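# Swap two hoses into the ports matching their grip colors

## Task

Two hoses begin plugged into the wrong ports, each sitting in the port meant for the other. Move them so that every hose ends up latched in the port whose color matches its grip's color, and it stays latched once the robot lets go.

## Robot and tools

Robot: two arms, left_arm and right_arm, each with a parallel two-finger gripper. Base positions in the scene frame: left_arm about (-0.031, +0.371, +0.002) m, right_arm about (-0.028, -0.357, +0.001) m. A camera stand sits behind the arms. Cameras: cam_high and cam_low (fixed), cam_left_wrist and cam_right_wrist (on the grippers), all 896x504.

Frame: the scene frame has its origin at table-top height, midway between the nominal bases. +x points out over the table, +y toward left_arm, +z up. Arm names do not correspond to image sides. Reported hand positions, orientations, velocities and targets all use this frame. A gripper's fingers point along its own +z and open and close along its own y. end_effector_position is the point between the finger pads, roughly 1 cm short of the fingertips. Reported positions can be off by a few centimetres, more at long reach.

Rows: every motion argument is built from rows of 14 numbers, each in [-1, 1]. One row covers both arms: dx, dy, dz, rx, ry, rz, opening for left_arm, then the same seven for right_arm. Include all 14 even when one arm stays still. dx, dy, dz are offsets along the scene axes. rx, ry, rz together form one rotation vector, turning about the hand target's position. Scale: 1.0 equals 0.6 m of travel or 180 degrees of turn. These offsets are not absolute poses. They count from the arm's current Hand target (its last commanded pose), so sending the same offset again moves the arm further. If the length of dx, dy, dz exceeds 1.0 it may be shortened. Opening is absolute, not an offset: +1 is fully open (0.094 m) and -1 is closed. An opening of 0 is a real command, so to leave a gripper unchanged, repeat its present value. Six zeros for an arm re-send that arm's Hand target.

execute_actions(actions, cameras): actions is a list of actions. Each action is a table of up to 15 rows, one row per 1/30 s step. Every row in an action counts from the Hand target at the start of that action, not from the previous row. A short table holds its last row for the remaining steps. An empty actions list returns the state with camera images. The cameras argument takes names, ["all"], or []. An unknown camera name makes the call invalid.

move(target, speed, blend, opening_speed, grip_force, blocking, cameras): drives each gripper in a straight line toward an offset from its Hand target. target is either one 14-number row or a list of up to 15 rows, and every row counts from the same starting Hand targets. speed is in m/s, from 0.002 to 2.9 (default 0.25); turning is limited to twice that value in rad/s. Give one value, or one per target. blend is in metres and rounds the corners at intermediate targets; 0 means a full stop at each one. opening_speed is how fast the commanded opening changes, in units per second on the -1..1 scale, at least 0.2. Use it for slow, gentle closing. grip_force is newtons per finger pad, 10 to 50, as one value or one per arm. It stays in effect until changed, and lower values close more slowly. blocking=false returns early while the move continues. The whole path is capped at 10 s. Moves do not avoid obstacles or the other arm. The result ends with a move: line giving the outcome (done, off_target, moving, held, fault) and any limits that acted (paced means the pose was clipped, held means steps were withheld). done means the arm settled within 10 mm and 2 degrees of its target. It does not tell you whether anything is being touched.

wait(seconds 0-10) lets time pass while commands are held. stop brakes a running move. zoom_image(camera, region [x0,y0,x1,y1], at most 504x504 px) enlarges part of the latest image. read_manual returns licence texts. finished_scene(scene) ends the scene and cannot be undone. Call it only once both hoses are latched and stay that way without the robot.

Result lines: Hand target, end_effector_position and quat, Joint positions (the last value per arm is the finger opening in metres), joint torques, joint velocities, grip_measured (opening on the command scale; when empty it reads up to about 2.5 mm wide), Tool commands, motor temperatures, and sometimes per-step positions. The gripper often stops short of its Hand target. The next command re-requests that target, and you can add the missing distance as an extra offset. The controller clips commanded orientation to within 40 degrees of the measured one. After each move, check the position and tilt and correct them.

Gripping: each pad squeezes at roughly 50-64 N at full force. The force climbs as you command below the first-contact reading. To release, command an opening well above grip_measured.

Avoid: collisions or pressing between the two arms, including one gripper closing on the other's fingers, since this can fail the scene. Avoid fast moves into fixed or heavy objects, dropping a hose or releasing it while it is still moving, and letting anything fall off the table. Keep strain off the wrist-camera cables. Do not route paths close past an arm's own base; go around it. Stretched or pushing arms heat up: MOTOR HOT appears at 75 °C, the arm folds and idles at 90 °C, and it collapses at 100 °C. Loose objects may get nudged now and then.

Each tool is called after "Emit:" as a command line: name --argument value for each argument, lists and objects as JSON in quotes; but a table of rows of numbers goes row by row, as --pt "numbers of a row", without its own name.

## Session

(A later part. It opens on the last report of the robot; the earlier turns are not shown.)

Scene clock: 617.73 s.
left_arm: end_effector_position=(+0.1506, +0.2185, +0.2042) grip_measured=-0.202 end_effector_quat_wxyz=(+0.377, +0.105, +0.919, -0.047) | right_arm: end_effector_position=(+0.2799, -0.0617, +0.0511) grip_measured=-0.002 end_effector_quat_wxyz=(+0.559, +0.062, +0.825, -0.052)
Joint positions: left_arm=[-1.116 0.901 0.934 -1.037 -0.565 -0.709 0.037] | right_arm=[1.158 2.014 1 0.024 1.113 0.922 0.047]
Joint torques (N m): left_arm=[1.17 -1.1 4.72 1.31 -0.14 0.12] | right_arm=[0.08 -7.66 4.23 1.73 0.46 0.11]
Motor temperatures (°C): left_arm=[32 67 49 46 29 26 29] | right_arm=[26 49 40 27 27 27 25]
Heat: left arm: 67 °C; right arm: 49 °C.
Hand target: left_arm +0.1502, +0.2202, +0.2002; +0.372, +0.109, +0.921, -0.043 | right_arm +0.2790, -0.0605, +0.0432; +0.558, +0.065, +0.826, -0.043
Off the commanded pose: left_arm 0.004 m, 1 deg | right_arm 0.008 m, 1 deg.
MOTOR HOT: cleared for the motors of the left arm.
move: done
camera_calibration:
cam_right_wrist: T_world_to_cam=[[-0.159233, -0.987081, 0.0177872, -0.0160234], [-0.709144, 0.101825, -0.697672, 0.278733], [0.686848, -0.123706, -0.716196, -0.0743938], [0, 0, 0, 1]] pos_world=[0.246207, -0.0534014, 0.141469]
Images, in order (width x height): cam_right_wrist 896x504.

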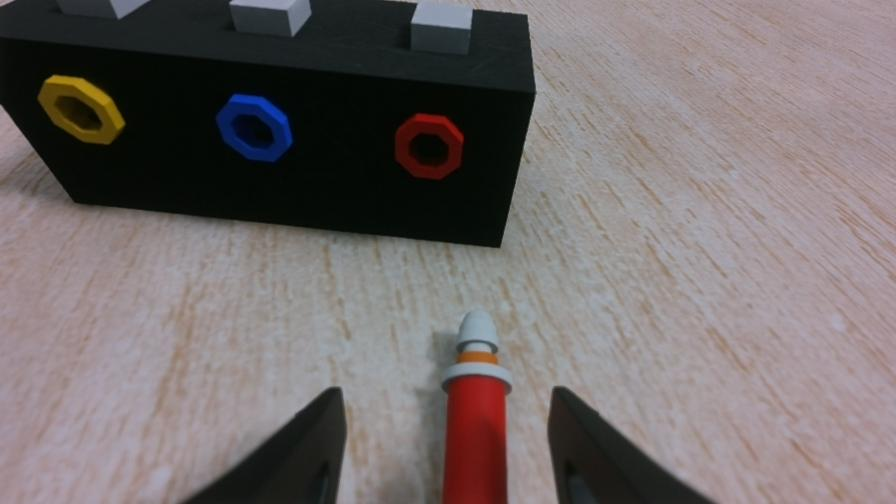

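Emit:
move --pt "0 0 0 0 0 0 -0.2 0.01 -0.014 -0.037 0 0 -0.0139 0.0" --pt "0 0 0 0 0 0 -0.2 0.01 -0.014 -0.037 0 0 -0.0139 -0.9" --pt "0 0 0 0 0 0 -0.2 -0.01 -0.01 0.08 0 0 -0.036 -0.9" --speed 0.15 --opening_speed 1.2 --cameras '["cam_right_wrist"]'

Emit:
zoom_image --camera "cam_right_wrist" --region '[330, 170, 580, 420]'

Scene clock: 626.87 s.
left_arm: end_effector_position=(+0.1506, +0.2185, +0.2042) grip_measured=-0.202 end_effector_quat_wxyz=(+0.377, +0.105, +0.919, -0.047) | right_arm: end_effector_position=(+0.2710, -0.0740, +0.0748) grip_measured=-0.691 end_effector_quat_wxyz=(+0.541, +0.091, +0.831, -0.096)
Joint positions: left_arm=[-1.116 0.901 0.934 -1.037 -0.565 -0.709 0.037] | right_arm=[1.172 1.99 1.155 -0.435 1.142 1.176 0.015]
Joint torques (N m): left_arm=[1.17 -1.1 4.74 1.31 -0.14 0.12] | right_arm=[0.57 -10.91 7.98 0.85 0.84 0.31]
Motor temperatures (°C): left_arm=[32 63 48 45 29 26 29] | right_arm=[26 49 39 28 26 27 25]
Heat: left arm: 63 °C; right arm: 49 °C.
Hand target: left_arm +0.1502, +0.2202, +0.2002; +0.372, +0.109, +0.921, -0.043 | right_arm +0.2730, -0.0665, +0.0910; +0.554, +0.112, +0.821, -0.075
Off the commanded pose: left_arm 0.004 m, 1 deg | right_arm 0.018 m, 4 deg.
move: off_target (right_arm); target 2's new opening was sent with right_arm's hand 0.015 m and 1 deg from that target
camera_calibration:
cam_right_wrist: T_world_to_cam=[[-0.252531, -0.96548, 0.0638423, -0.00659439], [-0.724441, 0.144921, -0.673932, 0.29574], [0.641416, -0.216438, -0.73603, -0.045915], [0, 0, 0, 1]] pos_world=[0.242031, -0.0591634, 0.165935]
Images, in order (width x height): cam_right_wrist 896x504.

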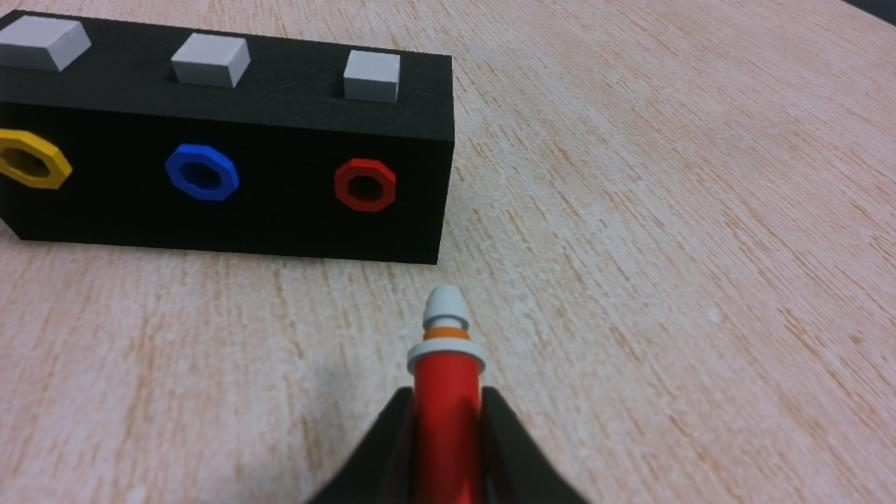

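Scaled by 2.016.

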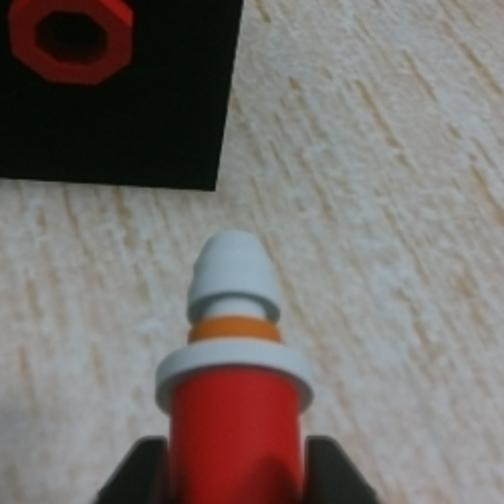

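Emit:
zoom_image --camera "cam_right_wrist" --region '[396, 275, 496, 375]'

Scaled by 5.040.

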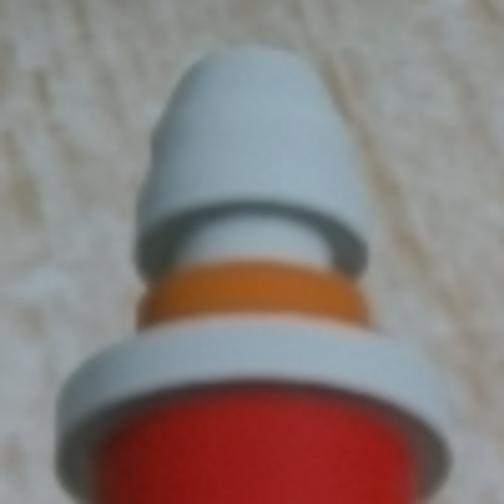

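Emit:
move --pt "0 0 0 0 0 0 -0.2 -0.009 0.0567 0.006 0 0 -0.01 -0.9" --pt "0 0 0 0 0 0 -0.2 0.0707 0.033 0.006 0 0 -0.01 -0.9" --speed 0.12 --cameras '["cam_right_wrist"]'

Emit:
zoom_image --camera "cam_right_wrist" --region '[376, 205, 516, 375]'

Scene clock: 645.13 s.
left_arm: end_effector_position=(+0.1506, +0.2185, +0.2042) grip_measured=-0.202 end_effector_quat_wxyz=(+0.377, +0.105, +0.919, -0.047) | right_arm: end_effector_position=(+0.3148, -0.0488, +0.0922) grip_measured=-0.691 end_effector_quat_wxyz=(+0.549, +0.113, +0.822, -0.101)
Joint positions: left_arm=[-1.116 0.901 0.934 -1.037 -0.565 -0.709 0.037] | right_arm=[1.103 2.101 1.38 -0.459 1.151 1.102 0.015]
Joint torques (N m): left_arm=[1.18 -1.11 4.74 1.31 -0.14 0.13] | right_arm=[-0.02 -11.6 4.98 1.4 0.56 0.11]
Motor temperatures (°C): left_arm=[31 58 47 44 28 26 29] | right_arm=[26 50 41 27 27 27 26]
Heat: left arm: 58 °C; right arm: 50 °C.
Hand target: left_arm +0.1502, +0.2202, +0.2002; +0.372, +0.109, +0.921, -0.043 | right_arm +0.3154, -0.0467, +0.0946; +0.553, +0.125, +0.820, -0.084
Off the commanded pose: left_arm 0.004 m, 1 deg | right_arm 0.003 m, 2 deg.
move: done
camera_calibration:
cam_right_wrist: T_world_to_cam=[[-0.29518, -0.954417, 0.0442507, 0.0435433], [-0.698585, 0.183997, -0.691465, 0.330968], [0.651804, -0.235019, -0.721054, -0.061278], [0, 0, 0, 1]] pos_world=[0.284003, -0.0337403, 0.182741]
Images, in order (width x height): cam_right_wrist 896x504.

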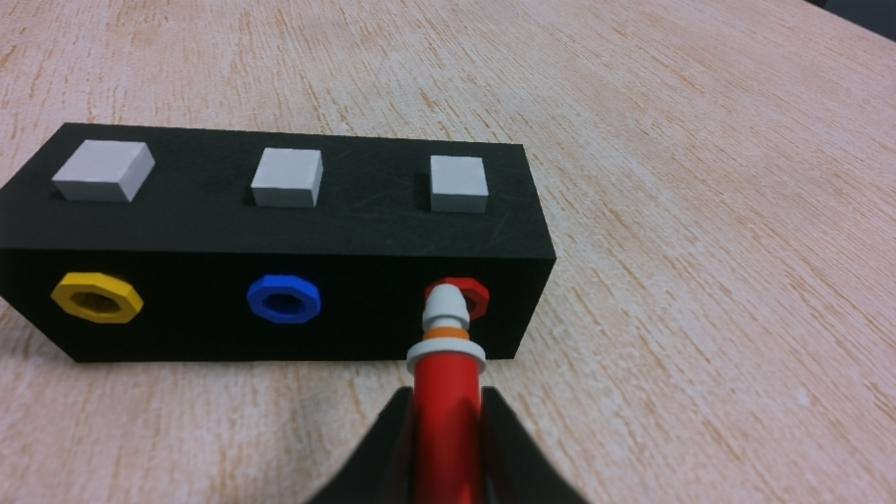

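Scaled by 2.965.

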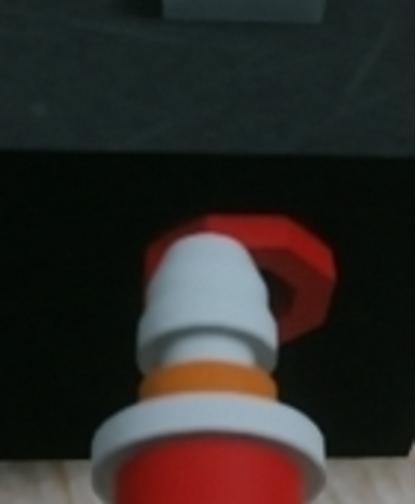

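Emit:
move --pt "0 0 0 0 0 0 -0.2 -0.042 0.003 -0.04 0.0018 0.0064 0.0083 -0.9" --pt "0 0 0 0 0 0 -0.2 -0.0017 -0.0102 -0.0168 0.0018 0.0064 0.0083 -0.9" --speed 0.12 --cameras '["cam_right_wrist"]'

Emit:
zoom_image --camera "cam_right_wrist" --region '[376, 205, 516, 375]'

Scene clock: 657.77 s.
left_arm: end_effector_position=(+0.1506, +0.2185, +0.2042) grip_measured=-0.202 end_effector_quat_wxyz=(+0.377, +0.105, +0.919, -0.047) | right_arm: end_effector_position=(+0.3137, -0.0545, +0.0724) grip_measured=-0.691 end_effector_quat_wxyz=(+0.538, +0.098, +0.831, -0.101)
Joint positions: left_arm=[-1.116 0.901 0.934 -1.037 -0.565 -0.709 0.037] | right_arm=[1.094 2.101 1.306 -0.362 1.118 1.047 0.015]
Joint torques (N m): left_arm=[1.17 -1.11 4.74 1.31 -0.14 0.13] | right_arm=[-0.12 -13.79 4.36 1.42 0.53 0.14]
Motor temperatures (°C): left_arm=[31 56 46 43 28 26 28] | right_arm=[26 52 40 28 27 27 26]
Heat: left arm: 56 °C; right arm: 52 °C.
Hand target: left_arm +0.1502, +0.2202, +0.2002; +0.372, +0.109, +0.921, -0.043 | right_arm +0.3144, -0.0528, +0.0845; +0.545, +0.115, +0.827, -0.075
Off the commanded pose: left_arm 0.004 m, 1 deg | right_arm 0.012 m, 4 deg.
move: off_target (right_arm)
camera_calibration:
cam_right_wrist: T_world_to_cam=[[-0.269547, -0.960741, 0.0657406, 0.0287331], [-0.724462, 0.157333, -0.671119, 0.322677], [0.634428, -0.228524, -0.738429, -0.0691069], [0, 0, 0, 1]] pos_world=[0.285356, -0.0389555, 0.163635]
Images, in order (width x height): cam_right_wrist 896x504.

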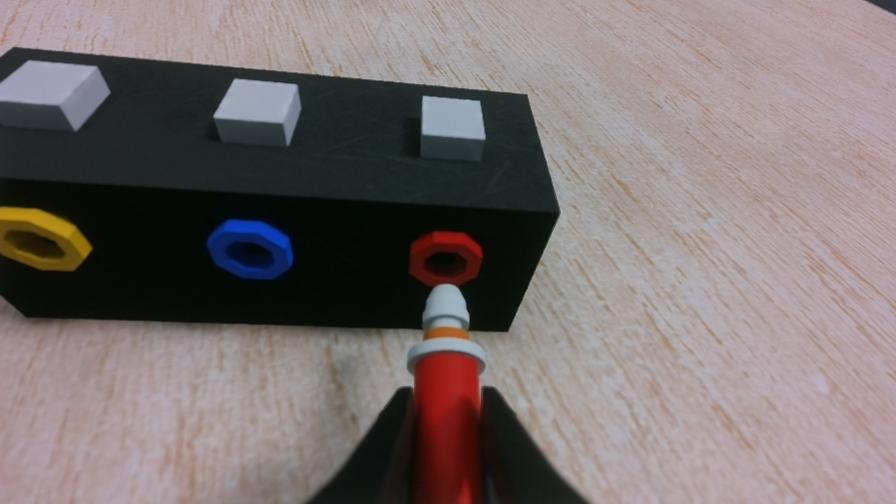

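Scaled by 2.965.

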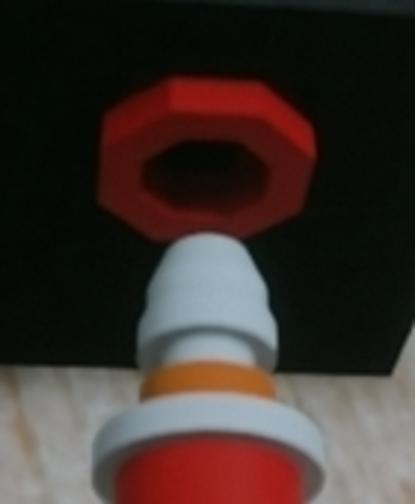

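Emit:
move --pt "0 0 0 0 0 0 -0.2 -0.03 0.012 0.02 0 0 0 -0.9" --pt "0 0 0 0 0 0 -0.2 0.001 0.003 0.02 0 0 0 -0.9" --speed 0.12 --cameras '["cam_right_wrist"]'

Emit:
zoom_image --camera "cam_right_wrist" --region '[376, 205, 516, 375]'

Scene clock: 664.47 s.
left_arm: end_effector_position=(+0.1506, +0.2185, +0.2042) grip_measured=-0.202 end_effector_quat_wxyz=(+0.377, +0.105, +0.919, -0.047) | right_arm: end_effector_position=(+0.3103, -0.0583, +0.0755) grip_measured=-0.691 end_effector_quat_wxyz=(+0.533, +0.089, +0.834, -0.112)
Joint positions: left_arm=[-1.116 0.901 0.934 -1.037 -0.565 -0.709 0.037] | right_arm=[1.097 2.086 1.306 -0.405 1.118 1.047 0.015]
Joint torques (N m): left_arm=[1.17 -1.11 4.74 1.31 -0.14 0.13] | right_arm=[-0.29 -14.16 6.68 1.38 0.56 0.09]
Motor temperatures (°C): left_arm=[31 55 46 43 28 26 28] | right_arm=[26 54 40 28 27 27 26]
Heat: left arm: 55 °C; right arm: 54 °C.
Hand target: left_arm +0.1502, +0.2202, +0.2002; +0.372, +0.109, +0.921, -0.043 | right_arm +0.3150, -0.0510, +0.0966; +0.545, +0.115, +0.827, -0.075
Off the commanded pose: left_arm 0.004 m, 1 deg | right_arm 0.023 m, 5 deg.
move: off_target (right_arm)
camera_calibration:
cam_right_wrist: T_world_to_cam=[[-0.26573, -0.959427, 0.094273, 0.0206306], [-0.734393, 0.138106, -0.664526, 0.324396], [0.624544, -0.245817, -0.741295, -0.0632944], [0, 0, 0, 1]] pos_world=[0.283246, -0.0405665, 0.166705]
Images, in order (width x height): cam_right_wrist 896x504.

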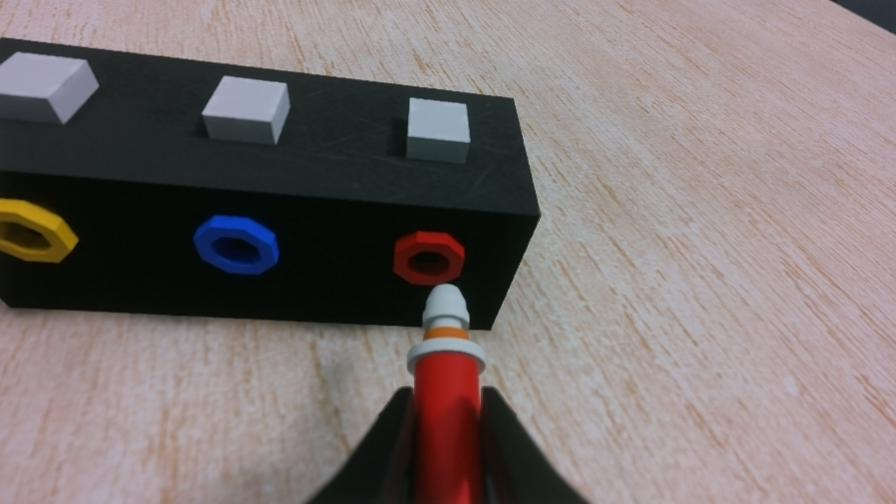

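Scaled by 2.965.

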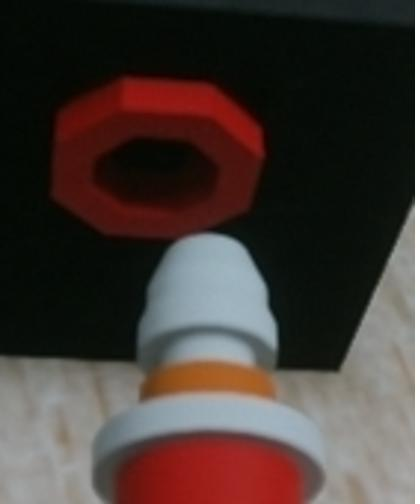

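Emit:
move --pt "0 0 0 0 0 0 -0.2 -0.028 0.026 0.026 0 0 0 -0.9" --pt "0 0 0 0 0 0 -0.2 0.008 0.013 0.015 0 0 0 -0.9" --speed 0.15 --cameras '["cam_right_wrist"]'

Emit:
zoom_image --camera "cam_right_wrist" --region '[376, 205, 516, 375]'

Scene clock: 675.13 s.
left_arm: end_effector_position=(+0.1506, +0.2185, +0.2042) grip_measured=-0.202 end_effector_quat_wxyz=(+0.377, +0.105, +0.919, -0.047) | right_arm: end_effector_position=(+0.3181, -0.0469, +0.0952) grip_measured=-0.691 end_effector_quat_wxyz=(+0.538, +0.098, +0.831, -0.100)
Joint positions: left_arm=[-1.116 0.901 0.934 -1.037 -0.565 -0.709 0.037] | right_arm=[1.093 2.086 1.386 -0.452 1.118 1.045 0.015]
Joint torques (N m): left_arm=[1.17 -1.1 4.72 1.31 -0.14 0.13] | right_arm=[-0.12 -12.92 5.67 1.46 0.55 0.1]
Motor temperatures (°C): left_arm=[31 54 46 42 28 26 28] | right_arm=[26 58 41 28 26 27 27]
Heat: left arm: 54 °C; right arm: 58 °C.
Hand target: left_arm +0.1502, +0.2202, +0.2002; +0.372, +0.109, +0.921, -0.043 | right_arm +0.3198, -0.0433, +0.1057; +0.545, +0.115, +0.827, -0.075
Off the commanded pose: left_arm 0.004 m, 1 deg | right_arm 0.011 m, 4 deg.
move: off_target (right_arm)
camera_calibration:
cam_right_wrist: T_world_to_cam=[[-0.269468, -0.960923, 0.063364, 0.0359447], [-0.723683, 0.15865, -0.67165, 0.339918], [0.635351, -0.226843, -0.738154, -0.0536348], [0, 0, 0, 1]] pos_world=[0.289756, -0.0315548, 0.186438]
Images, in order (width x height): cam_right_wrist 896x504.

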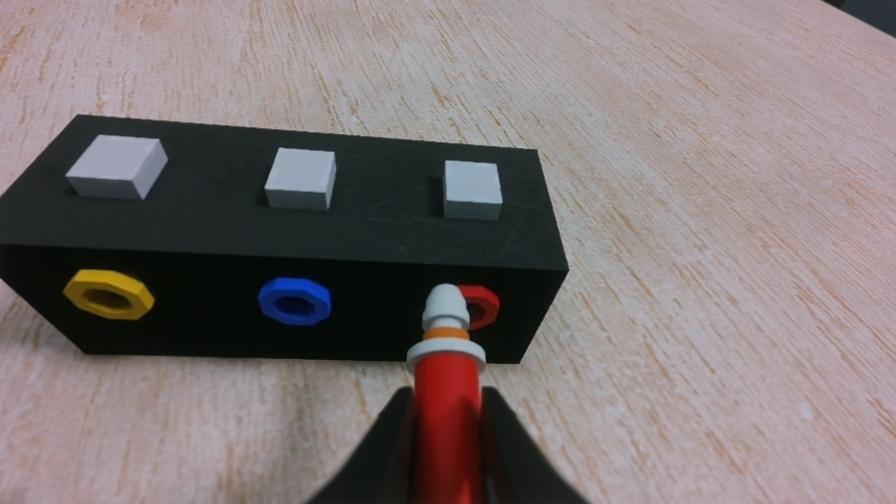

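Scaled by 2.965.

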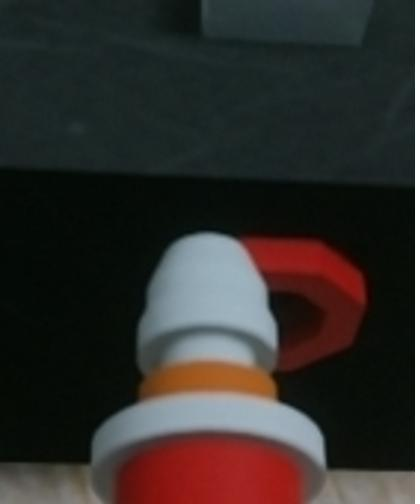

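Emit:
move --pt "0 0 0 0 0 0 -0.2 -0.036 0.0055 0.001 0 0 0 -0.9" --pt "0 0 0 0 0 0 -0.2 -0.005 -0.008 -0.0095 0 0 0 -0.9" --pt "0 0 0 0 0 0 -0.2 0.051 -0.0237 -0.006 0 0 0 -0.9" --speed 0.12 --cameras '["cam_right_wrist"]'

Emit:
zoom_image --camera "cam_right_wrist" --region '[376, 205, 516, 375]'

Scene clock: 683.87 s.
left_arm: end_effector_position=(+0.1506, +0.2185, +0.2042) grip_measured=-0.202 end_effector_quat_wxyz=(+0.377, +0.105, +0.919, -0.047) | right_arm: end_effector_position=(+0.3322, -0.0480, +0.0841) grip_measured=-0.692 end_effector_quat_wxyz=(+0.524, +0.072, +0.843, -0.096)
Joint positions: left_arm=[-1.116 0.901 0.934 -1.037 -0.565 -0.709 0.037] | right_arm=[1.052 2.085 1.344 -0.319 1.053 0.901 0.014]
Joint torques (N m): left_arm=[1.17 -1.1 4.74 1.31 -0.14 0.13] | right_arm=[-3.78 -13.09 5.53 2.01 0.78 0.08]
Motor temperatures (°C): left_arm=[31 53 46 42 28 26 28] | right_arm=[26 59 40 28 26 27 27]
Heat: left arm: 53 °C; right arm: 59 °C.
Hand target: left_arm +0.1502, +0.2202, +0.2002; +0.372, +0.109, +0.921, -0.043 | right_arm +0.3503, -0.0574, +0.1020; +0.545, +0.115, +0.827, -0.075
Off the commanded pose: left_arm 0.004 m, 1 deg | right_arm 0.027 m, 6 deg.
move: off_target (right_arm)
camera_calibration:
cam_right_wrist: T_world_to_cam=[[-0.220075, -0.971416, 0.0889881, 0.0201996], [-0.757052, 0.112554, -0.643586, 0.349408], [0.615174, -0.209006, -0.760183, -0.0616197], [0, 0, 0, 1]] pos_world=[0.306872, -0.0325839, 0.176235]
Images, in order (width x height): cam_right_wrist 896x504.

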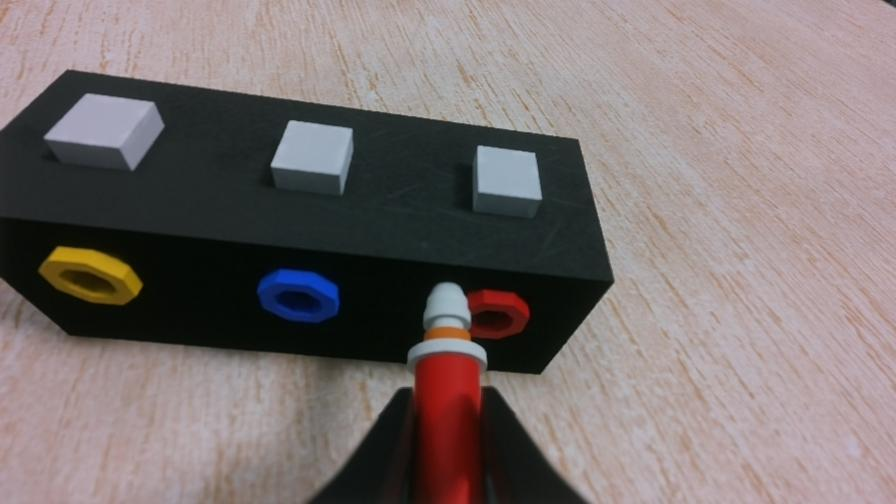

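Scaled by 2.965.

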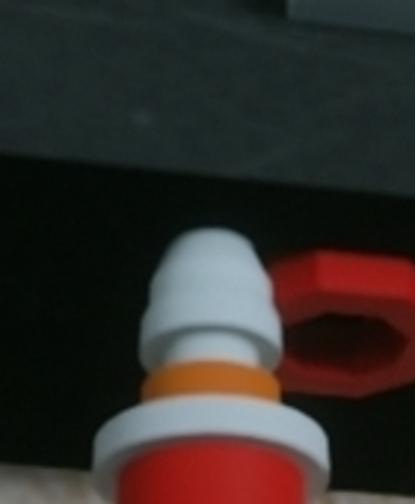

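Emit:
move --pt "0 0 0 0 0 0 -0.2 -0.1005 0.0257 0.003 0 0 0 -0.9" --pt "0 0 0 0 0 0 -0.2 -0.05 0.0048 -0.0025 0 0 0 -0.9" --speed 0.12 --cameras '["cam_right_wrist"]'

Emit:
zoom_image --camera "cam_right_wrist" --region '[376, 205, 516, 375]'

Scene clock: 694.83 s.
left_arm: end_effector_position=(+0.1506, +0.2185, +0.2042) grip_measured=-0.202 end_effector_quat_wxyz=(+0.377, +0.105, +0.919, -0.047) | right_arm: end_effector_position=(+0.3196, -0.0579, +0.0842) grip_measured=-0.693 end_effector_quat_wxyz=(+0.536, +0.096, +0.832, -0.106)
Joint positions: left_arm=[-1.116 0.901 0.934 -1.037 -0.565 -0.709 0.037] | right_arm=[1.077 2.077 1.323 -0.386 1.111 1.017 0.014]
Joint torques (N m): left_arm=[1.16 -1.1 4.74 1.31 -0.14 0.12] | right_arm=[0.03 -14.32 4.96 1.5 0.53 0.1]
Motor temperatures (°C): left_arm=[31 52 45 41 28 26 28] | right_arm=[26 59 40 29 27 27 27]
Heat: left arm: 52 °C; right arm: 59 °C.
Hand target: left_arm +0.1502, +0.2202, +0.2002; +0.372, +0.109, +0.921, -0.043 | right_arm +0.3204, -0.0547, +0.1005; +0.545, +0.115, +0.827, -0.075
Off the commanded pose: left_arm 0.004 m, 1 deg | right_arm 0.017 m, 4 deg.
move: off_target (right_arm)
camera_calibration:
cam_right_wrist: T_world_to_cam=[[-0.271243, -0.959479, 0.0763327, 0.0258994], [-0.728206, 0.152708, -0.668129, 0.336084], [0.629399, -0.236811, -0.74012, -0.0637005], [0, 0, 0, 1]] pos_world=[0.291857, -0.0415579, 0.175425]
Images, in order (width x height): cam_right_wrist 896x504.

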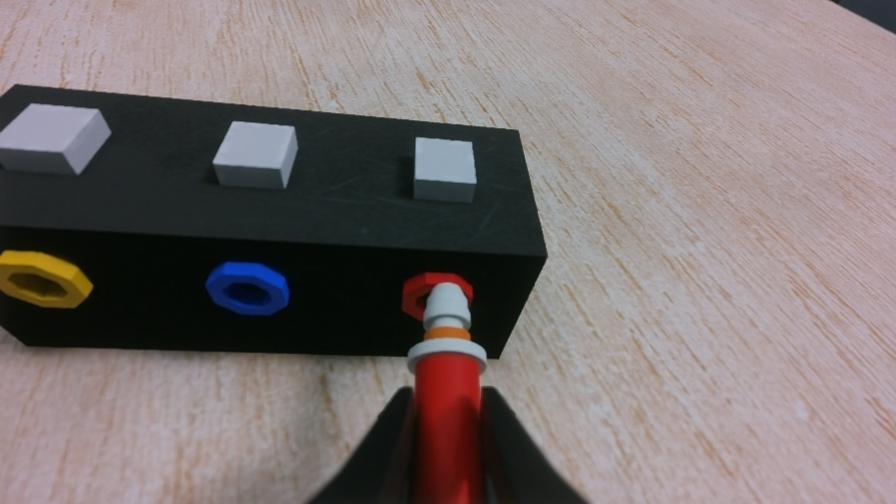

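Scaled by 2.965.

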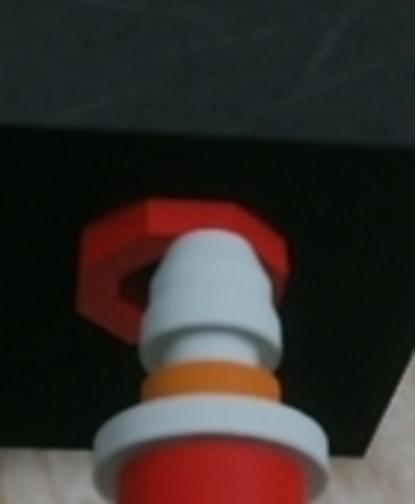

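Emit:
move --target '[0,0,0,0,0,0,-0.2,0.05,-0.013,-0.002,0,0,0,-0.9]' --speed 0.12 --cameras '["cam_right_wrist"]'

Emit:
zoom_image --camera "cam_right_wrist" --region '[376, 205, 516, 375]'

Scene clock: 700.20 s.
left_arm: end_effector_position=(+0.1506, +0.2185, +0.2042) grip_measured=-0.202 end_effector_quat_wxyz=(+0.377, +0.105, +0.919, -0.047) | right_arm: end_effector_position=(+0.3279, -0.0515, +0.0772) grip_measured=-0.693 end_effector_quat_wxyz=(+0.518, +0.064, +0.847, -0.098)
Joint positions: left_arm=[-1.116 0.901 0.934 -1.037 -0.565 -0.709 0.037] | right_arm=[1.054 2.077 1.312 -0.306 1.04 0.895 0.014]
Joint torques (N m): left_arm=[1.17 -1.09 4.74 1.31 -0.14 0.12] | right_arm=[-4.56 -13.26 5.6 2.13 0.89 0.08]
Motor temperatures (°C): left_arm=[31 52 45 41 28 26 28] | right_arm=[26 61 40 29 27 27 27]
Heat: left arm: 52 °C; right arm: 61 °C.
Hand target: left_arm +0.1502, +0.2202, +0.2002; +0.372, +0.109, +0.921, -0.043 | right_arm +0.3504, -0.0624, +0.0993; +0.545, +0.115, +0.827, -0.075
Off the commanded pose: left_arm 0.004 m, 1 deg | right_arm 0.033 m, 7 deg.
move: off_target (right_arm)
camera_calibration:
cam_right_wrist: T_world_to_cam=[[-0.20783, -0.972822, 0.102099, 0.0115171], [-0.768881, 0.0979484, -0.631845, 0.344339], [0.604672, -0.209818, -0.768341, -0.0608624], [0, 0, 0, 1]] pos_world=[0.303951, -0.0352934, 0.16963]
Images, in order (width x height): cam_right_wrist 896x504.

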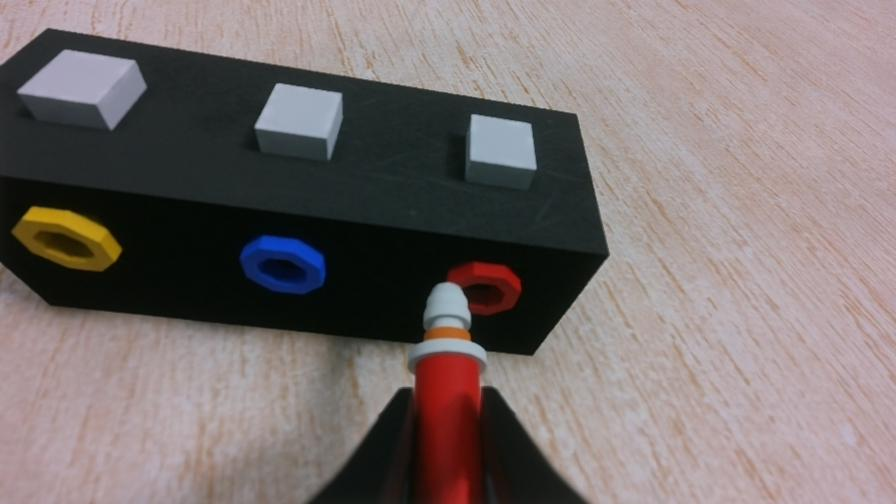

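Scaled by 2.965.

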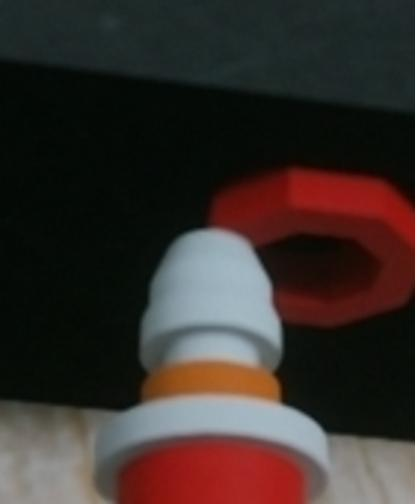

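Emit:
move --pt "0 0 0 0 0 0 -0.2 -0.1007 0.034 0.008 0 0 0 -0.9" --pt "0 0 0 0 0 0 -0.2 -0.05 0.013 0.002 0 0 0 -0.9" --pt "0 0 0 0 0 0 -0.2 0.001 -0.0217 0.0103 0 0 0 -0.9" --speed 0.12 --cameras '["cam_right_wrist"]'

Emit:
zoom_image --camera "cam_right_wrist" --region '[376, 205, 516, 375]'

Scene clock: 710.03 s.
left_arm: end_effector_position=(+0.1506, +0.2185, +0.2042) grip_measured=-0.202 end_effector_quat_wxyz=(+0.377, +0.105, +0.919, -0.047) | right_arm: end_effector_position=(+0.3340, -0.0639, +0.0786) grip_measured=-0.693 end_effector_quat_wxyz=(+0.509, +0.070, +0.854, -0.085)
Joint positions: left_arm=[-1.116 0.901 0.934 -1.037 -0.565 -0.709 0.037] | right_arm=[1.018 2.031 1.258 -0.254 0.993 0.862 0.014]
Joint torques (N m): left_arm=[1.17 -1.1 4.74 1.31 -0.14 0.13] | right_arm=[-2.91 -13.34 5.74 1.96 1.27 0.11]
Motor temperatures (°C): left_arm=[31 51 45 41 28 26 28] | right_arm=[26 63 40 30 27 27 27]
Heat: left arm: 51 °C; right arm: 63 °C.
Hand target: left_arm +0.1502, +0.2202, +0.2002; +0.372, +0.109, +0.921, -0.043 | right_arm +0.3510, -0.0754, +0.1054; +0.545, +0.115, +0.827, -0.075
Off the commanded pose: left_arm 0.004 m, 1 deg | right_arm 0.034 m, 7 deg.
move: off_target (right_arm)
camera_calibration:
cam_right_wrist: T_world_to_cam=[[-0.203851, -0.976002, 0.0765816, 0.000925184], [-0.781165, 0.115007, -0.613641, 0.354763], [0.590107, -0.184914, -0.785863, -0.0583349], [0, 0, 0, 1]] pos_world=[0.311741, -0.0506843, 0.171783]
Images, in order (width x height): cam_right_wrist 896x504.

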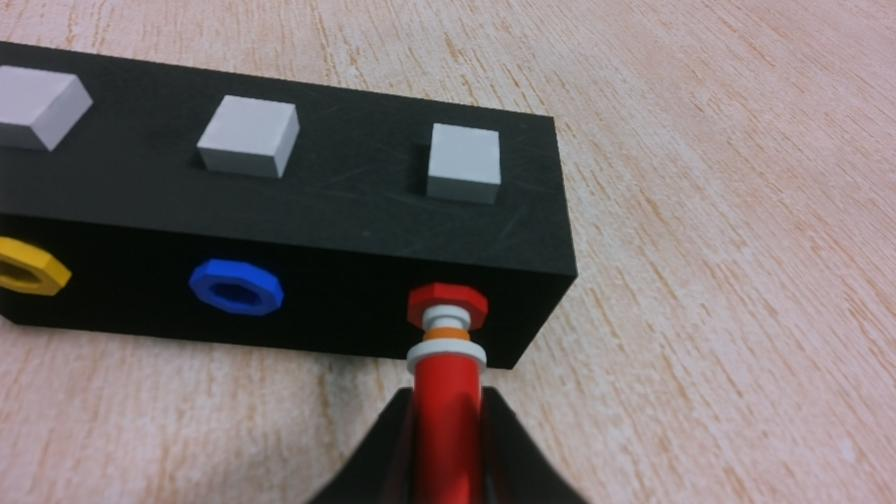

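Scaled by 2.965.

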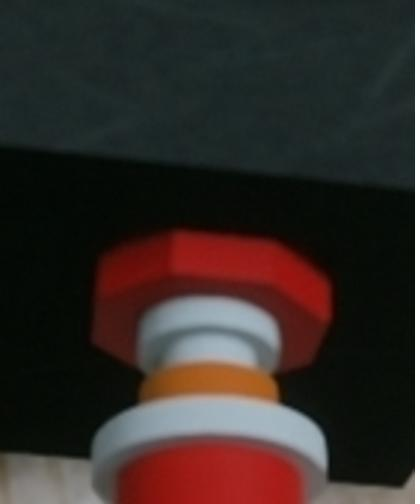

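Emit:
move --pt "0 0 0 0 0 0 -0.2 0.0 0.0 -0.004 -0.009 -0.032 -0.033 -0.9" --pt "0 0 0 0 0 0 -0.2 0.04 -0.02 -0.004 -0.009 -0.032 -0.033 -0.9" --speed 0.12 --cameras '["cam_right_wrist"]'

Emit:
zoom_image --camera "cam_right_wrist" --region '[376, 205, 516, 375]'

Scene clock: 715.83 s.
left_arm: end_effector_position=(+0.1506, +0.2185, +0.2042) grip_measured=-0.202 end_effector_quat_wxyz=(+0.377, +0.105, +0.919, -0.047) | right_arm: end_effector_position=(+0.3364, -0.0640, +0.0767) grip_measured=-0.693 end_effector_quat_wxyz=(+0.534, +0.079, +0.835, -0.107)
Joint positions: left_arm=[-1.116 0.901 0.934 -1.037 -0.565 -0.709 0.037] | right_arm=[1.03 2.078 1.275 -0.233 1.077 0.874 0.014]
Joint torques (N m): left_arm=[1.17 -1.1 4.72 1.31 -0.14 0.12] | right_arm=[-7.28 -10.1 7.95 2.42 1.66 0.07]
Motor temperatures (°C): left_arm=[31 51 45 40 28 26 28] | right_arm=[26 64 40 30 27 27 27]
Heat: left arm: 51 °C; right arm: 64 °C.
Hand target: left_arm +0.1502, +0.2202, +0.2002; +0.372, +0.109, +0.921, -0.043 | right_arm +0.3750, -0.0875, +0.1031; +0.583, +0.153, +0.790, -0.109
Off the commanded pose: left_arm 0.004 m, 1 deg | right_arm 0.052 m, 11 deg.
move: off_target (right_arm)
camera_calibration:
cam_right_wrist: T_world_to_cam=[[-0.244433, -0.964786, 0.0971604, 0.014331], [-0.73875, 0.120383, -0.663141, 0.345382], [0.628093, -0.233871, -0.742162, -0.0804977], [0, 0, 0, 1]] pos_world=[0.309214, -0.0465778, 0.167902]
Images, in order (width x height): cam_right_wrist 896x504.

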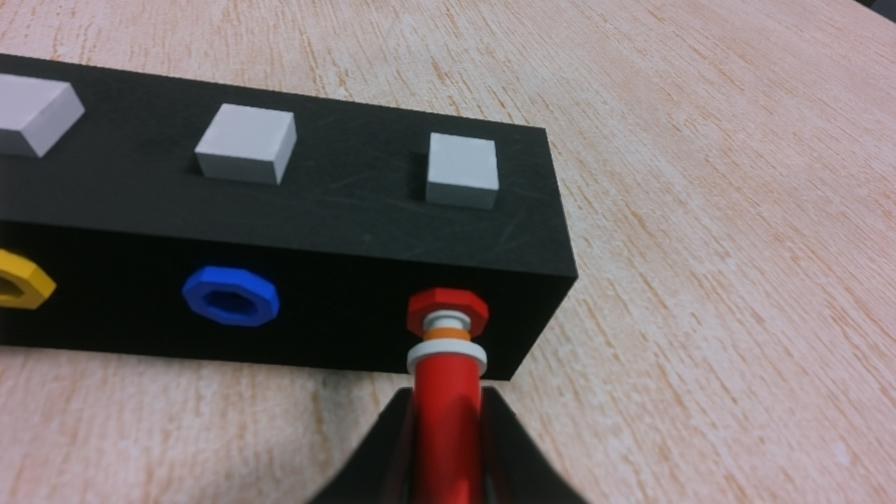

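Scaled by 2.965.

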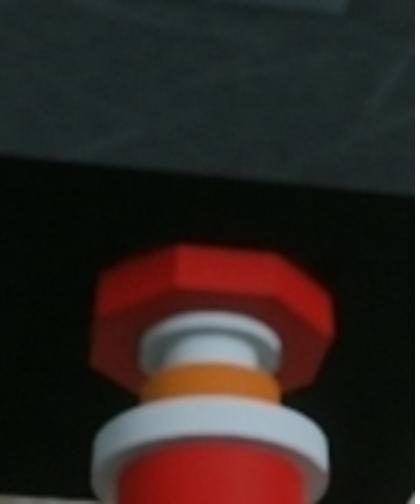

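Emit:
move --pt "0 0 0 0 0 0 -0.2 0.02 -0.01 0 0 0 -0.005 -0.9" --pt "0 0 0 0 0 0 -0.2 0.02 -0.01 0.01 0.07 -0.018 -0.005 -0.9" --pt "0 0 0 0 0 0 -0.2 0.02 -0.025 -0.01 -0.07 0.018 -0.005 -0.9" --pt "0 0 0 0 0 0 -0.2 0.025 0.0 0.0 0.07 -0.018 -0.005 -0.9" --pt "0 0 0 0 0 0 -0.2 0.03 -0.015 0 0 0 -0.005 -0.9" --speed 0.3 --blend '[0,0.004,0.004,0.004,0]' --cameras '["cam_right_wrist"]'

Emit:
zoom_image --camera "cam_right_wrist" --region '[376, 205, 516, 375]'

Scene clock: 725.00 s.
left_arm: end_effector_position=(+0.1506, +0.2185, +0.2042) grip_measured=-0.202 end_effector_quat_wxyz=(+0.377, +0.105, +0.919, -0.047) | right_arm: end_effector_position=(+0.3464, -0.0662, +0.0755) grip_measured=-0.693 end_effector_quat_wxyz=(+0.540, +0.074, +0.831, -0.114)
Joint positions: left_arm=[-1.116 0.901 0.934 -1.037 -0.565 -0.709 0.037] | right_arm=[1.01 2.093 1.273 -0.17 1.084 0.813 0.014]
Joint torques (N m): left_arm=[1.18 -1.1 4.74 1.31 -0.14 0.12] | right_arm=[-9.48 -10.69 8.34 2.54 1.41 0]
Motor temperatures (°C): left_arm=[31 51 45 40 28 26 28] | right_arm=[28 62 40 31 28 27 27]
Heat: left arm: 51 °C; right arm: 62 °C.
Hand target: left_arm +0.1502, +0.2202, +0.2002; +0.372, +0.109, +0.921, -0.043 | right_arm +0.3930, -0.0964, +0.1032; +0.582, +0.160, +0.789, -0.114
Off the commanded pose: left_arm 0.004 m, 1 deg | right_arm 0.062 m, 12 deg.
move: off_target (right_arm)
camera_calibration:
cam_right_wrist: T_world_to_cam=[[-0.245127, -0.962949, 0.112436, 0.0139415], [-0.73026, 0.107113, -0.67472, 0.34933], [0.637677, -0.2475, -0.72946, -0.0933062], [0, 0, 0, 1]] pos_world=[0.318018, -0.047086, 0.166069]
Images, in order (width x height): cam_right_wrist 896x504.

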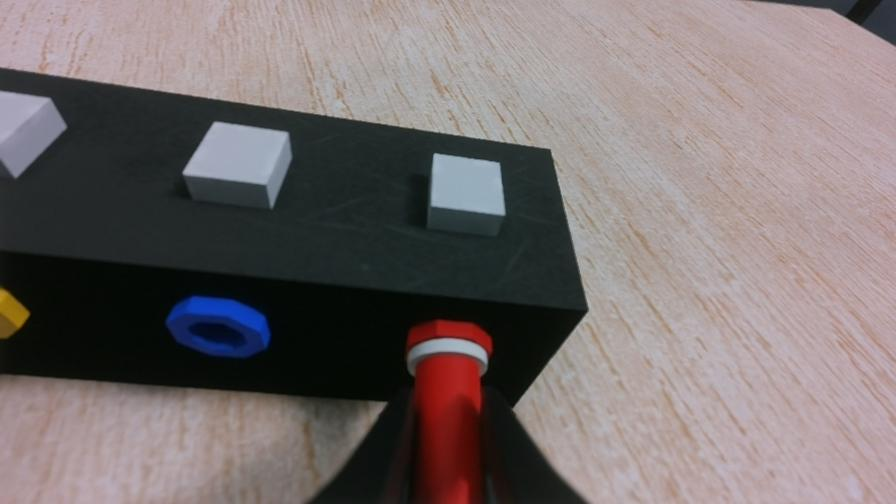

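Scaled by 2.965.

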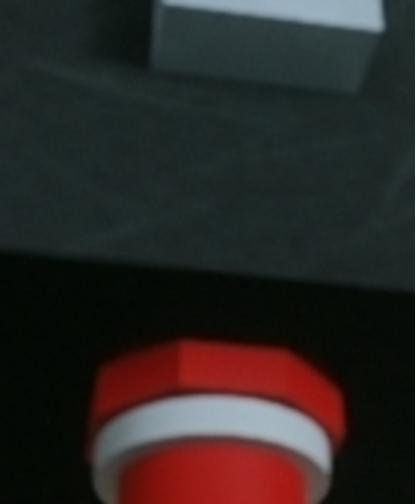

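Emit:
move --target '[0,0,0,0,0,0,-0.2,-0.1,0.056,-0.022,0,0,0,-0.9]' --speed 0.15 --cameras '["cam_right_wrist"]'

Scene clock: 729.37 s.
left_arm: end_effector_position=(+0.1506, +0.2185, +0.2042) grip_measured=-0.202 end_effector_quat_wxyz=(+0.377, +0.105, +0.919, -0.047) | right_arm: end_effector_position=(+0.3407, -0.0624, +0.0748) grip_measured=-0.693 end_effector_quat_wxyz=(+0.555, +0.137, +0.815, -0.097)
Joint positions: left_arm=[-1.116 0.901 0.934 -1.037 -0.565 -0.709 0.037] | right_arm=[1.035 2.134 1.329 -0.267 1.142 1.025 0.014]
Joint torques (N m): left_arm=[1.17 -1.09 4.72 1.31 -0.14 0.12] | right_arm=[2.66 -10.55 7.77 0.67 1.66 0.74]
Motor temperatures (°C): left_arm=[31 50 45 40 28 26 28] | right_arm=[28 62 41 32 28 27 27]
Heat: left arm: 50 °C; right arm: 62 °C.
Hand target: left_arm +0.1502, +0.2202, +0.2002; +0.372, +0.109, +0.921, -0.043 | right_arm +0.3330, -0.0628, +0.0898; +0.582, +0.159, +0.789, -0.114
Off the commanded pose: left_arm 0.004 m, 1 deg | right_arm 0.017 m, 5 deg.
move: off_target (right_arm)
camera_calibration:
cam_right_wrist: T_world_to_cam=[[-0.329665, -0.94407, 0.00725444, 0.0540577], [-0.674717, 0.23022, -0.701252, 0.33499], [0.660361, -0.236073, -0.712876, -0.0975517], [0, 0, 0, 1]] pos_world=[0.308264, -0.0491166, 0.164978]
Images, in order (width x height): cam_right_wrist 896x504.

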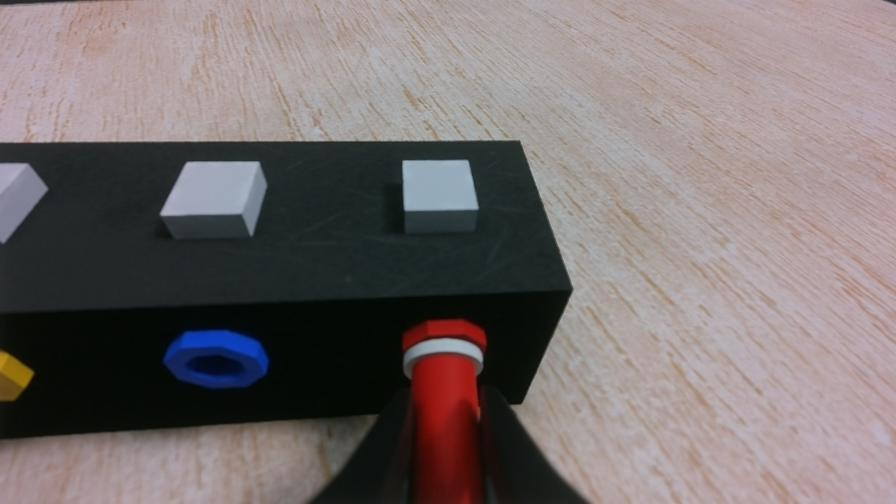

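Emit:
move --pt "0.083 0.3 0.03 0 0 0 -0.2 0 0 0 0 0 0 0.0" --pt "0.083 0.3 0.03 0 0 0 -0.2 -0.1125 0.0315 0.005 0 0 0 0.0" --pt "0.083 0.3 0.03 0 0 0 -0.2 -0.1125 0.0315 0.15 0 0 0 0.0" --pt "0.083 0.3 0.03 0 0 0 -0.2 -0.188 0.188 0.0837 0.0068 0.0257 0.0477 0.0" --speed 0.25 --cameras '["cam_high","cam_right_wrist"]'

Scene clock: 745.03 s.
left_arm: end_effector_position=(+0.1961, +0.3985, +0.2055) grip_measured=-0.202 end_effector_quat_wxyz=(+0.358, +0.102, +0.927, -0.049) | right_arm: end_effector_position=(+0.2181, +0.0477, +0.1428) grip_measured=-0.002 end_effector_quat_wxyz=(+0.557, +0.092, +0.823, -0.070)
Joint positions: left_arm=[0.448 0.846 0.936 -1.053 0.452 0.536 0.037] | right_arm=[1.392 2.357 2.036 -1.347 1.19 1.662 0.047]
Joint torques (N m): left_arm=[1.2 -0.13 8.17 1.38 0.47 0.14] | right_arm=[-0.46 -10.71 8.35 0.07 0.58 0.2]
Motor temperatures (°C): left_arm=[31 50 46 39 28 26 28] | right_arm=[27 60 42 30 28 27 27]
Heat: left arm: 50 °C; right arm: 60 °C.
Hand target: left_arm +0.2000, +0.4002, +0.2181; +0.372, +0.110, +0.921, -0.043 | right_arm +0.2202, +0.0500, +0.1401; +0.555, +0.101, +0.823, -0.068
Off the commanded pose: left_arm 0.013 m, 2 deg | right_arm 0.004 m, 1 deg.
move: off_target (left_arm)
camera_calibration:
cam_right_wrist: T_world_to_cam=[[-0.228833, -0.973351, 0.0149508, 0.0954615], [-0.700247, 0.153919, -0.697111, 0.28322], [0.676232, -0.169991, -0.716808, 0.051847], [0, 0, 0, 1]] pos_world=[0.185108, 0.058138, 0.233173]
Images, in order (width x height): cam_high 896x504, cam_right_wrist 896x504.

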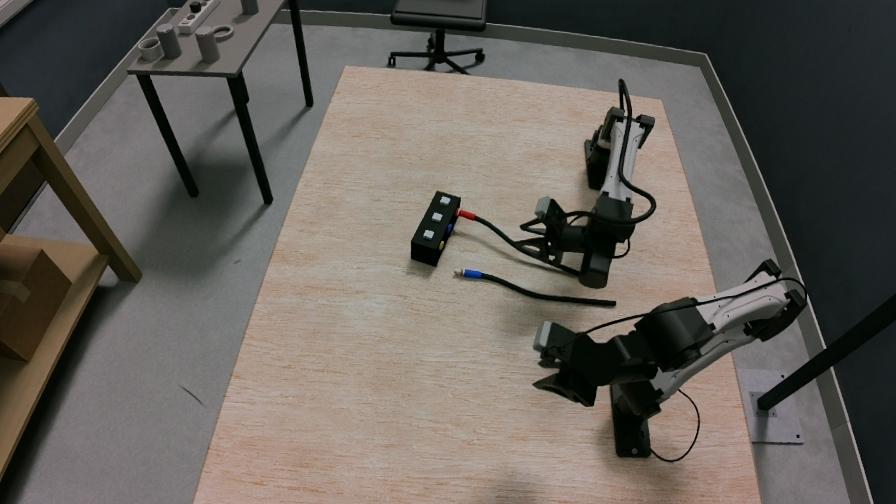

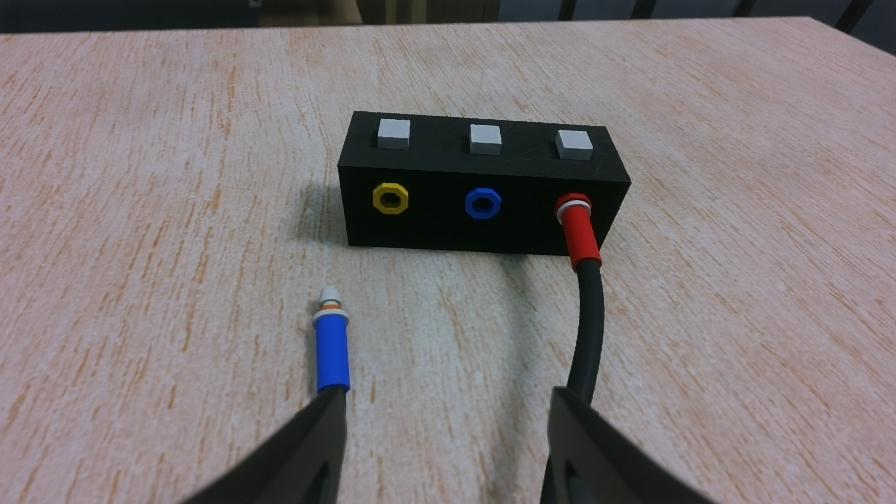

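Emit:
move --pt "0.083 0.3 0.03 0 0 0 -0.2 0.05 0.05 -0.1 0 0 0.07 0.0" --pt "0.083 0.3 0.03 0 0 0 -0.2 0.108 0.065 -0.155 0 0 0.07 0.0" --speed 0.2 --cameras '["cam_right_wrist"]'

Scene clock: 754.33 s.
left_arm: end_effector_position=(+0.2468, +0.5761, +0.2249) grip_measured=-0.202 end_effector_quat_wxyz=(+0.361, +0.100, +0.926, -0.054) | right_arm: end_effector_position=(+0.2845, +0.0812, +0.0499) grip_measured=-0.002 end_effector_quat_wxyz=(+0.559, +0.002, +0.829, -0.024)
Joint positions: left_arm=[0.953 1.553 1.488 -1.199 0.692 1.069 0.037] | right_arm=[1.263 2.365 1.612 -0.214 1.098 0.873 0.047]
Joint torques (N m): left_arm=[0.96 -5.7 7.92 0.84 0.66 0.14] | right_arm=[0.17 -11.25 7.35 1.73 0.44 0.12]
Motor temperatures (°C): left_arm=[31 50 47 39 28 26 28] | right_arm=[27 61 42 29 28 27 26]
Heat: left arm: 50 °C; right arm: 61 °C.
Hand target: left_arm +0.2497, +0.5801, +0.2362; +0.372, +0.109, +0.921, -0.043 | right_arm +0.2850, +0.0890, +0.0472; +0.559, +0.011, +0.829, -0.007
Off the commanded pose: left_arm 0.012 m, 2 deg | right_arm 0.008 m, 2 deg.
move: off_target (left_arm)
camera_calibration:
cam_right_wrist: T_world_to_cam=[[-0.0289616, -0.998811, 0.0392212, 0.0885556], [-0.721128, -0.00629385, -0.692773, 0.278582], [0.692196, -0.0483474, -0.720088, -0.0682898], [0, 0, 0, 1]] pos_world=[0.250728, 0.086902, 0.140346]
Images, in order (width x height): cam_right_wrist 896x504.

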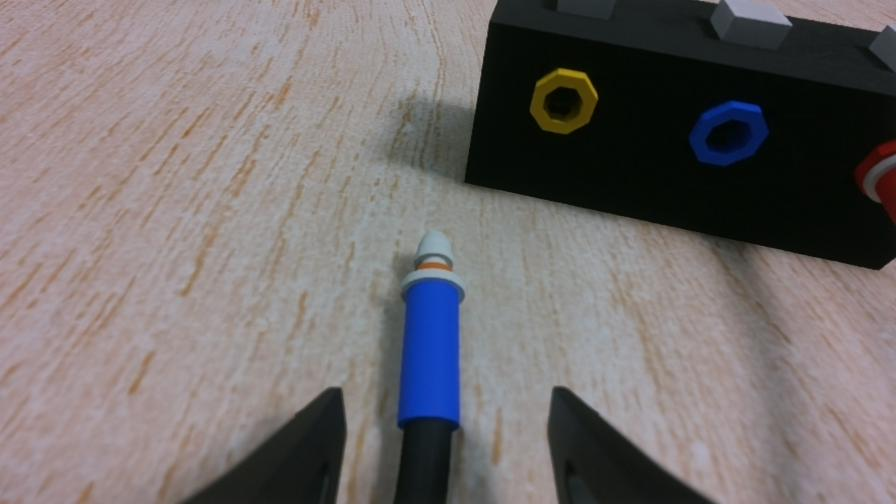

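Emit:
move --pt "0 0 0 0 0 0 -0.2 0.0575 0.009 -0.029 0 0 0 0.0" --pt "0 0 0 0 0 0 -0.2 0.0575 0.009 -0.029 0 0 0 -0.9" --pt "0 0 0 0 0 0 -0.2 -0.0167 0.0017 0.121 0 0 0 -0.9" --pt "0 0 0 0 0 0 -0.2 -0.0417 -0.115 0.096 0 0 -0.078 -0.9" --pt "0 0 0 0 0 0 -0.2 0.025 -0.135 0.0755 0 0 -0.078 -0.9" --speed 0.2 --cameras '["cam_right_wrist"]'

Emit:
zoom_image --camera "cam_right_wrist" --region '[376, 205, 516, 375]'

Scene clock: 769.20 s.
left_arm: end_effector_position=(+0.2468, +0.5761, +0.2249) grip_measured=-0.202 end_effector_quat_wxyz=(+0.361, +0.100, +0.926, -0.054) | right_arm: end_effector_position=(+0.3015, +0.0035, +0.0804) grip_measured=-0.681 end_effector_quat_wxyz=(+0.546, +0.098, +0.826, -0.100)
Joint positions: left_arm=[0.953 1.553 1.488 -1.199 0.692 1.069 0.037] | right_arm=[1.183 2.279 1.647 -0.683 1.163 1.231 0.015]
Joint torques (N m): left_arm=[0.96 -5.7 7.92 0.84 0.66 0.14] | right_arm=[0.58 -14.67 5.01 1.16 0.68 0.11]
Motor temperatures (°C): left_arm=[31 52 47 37 28 26 28] | right_arm=[27 61 42 30 27 27 26]
Heat: left arm: 52 °C; right arm: 61 °C.
Hand target: left_arm +0.2497, +0.5801, +0.2362; +0.372, +0.109, +0.921, -0.043 | right_arm +0.3001, +0.0080, +0.0925; +0.554, +0.112, +0.821, -0.075
Off the commanded pose: left_arm 0.012 m, 2 deg | right_arm 0.013 m, 3 deg.
move: off_target (left_arm, right_arm); target 2's new opening was sent with right_arm's hand 0.013 m and 1 deg from that target
camera_calibration:
cam_right_wrist: T_world_to_cam=[[-0.268929, -0.961262, 0.0604407, 0.0808703], [-0.712055, 0.156168, -0.684535, 0.307479], [0.648579, -0.227129, -0.72647, -0.0474416], [0, 0, 0, 1]] pos_world=[0.27146, 0.0189438, 0.171127]
Images, in order (width x height): cam_right_wrist 896x504.

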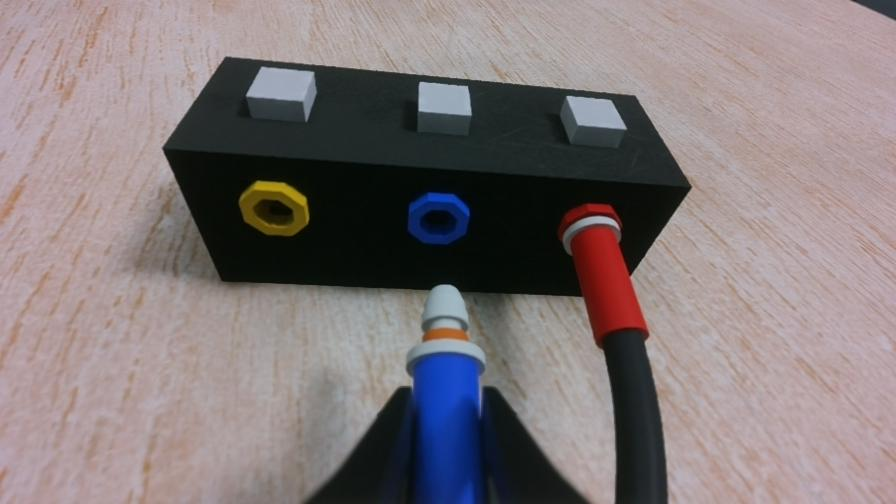

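Scaled by 2.965.

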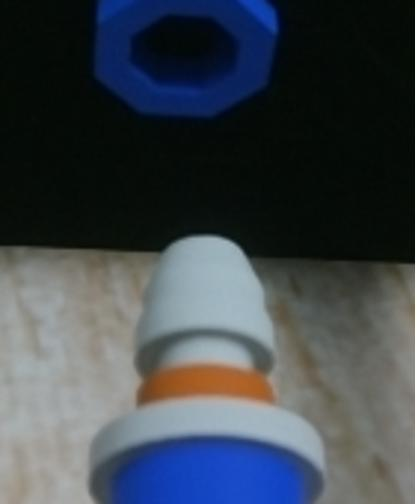

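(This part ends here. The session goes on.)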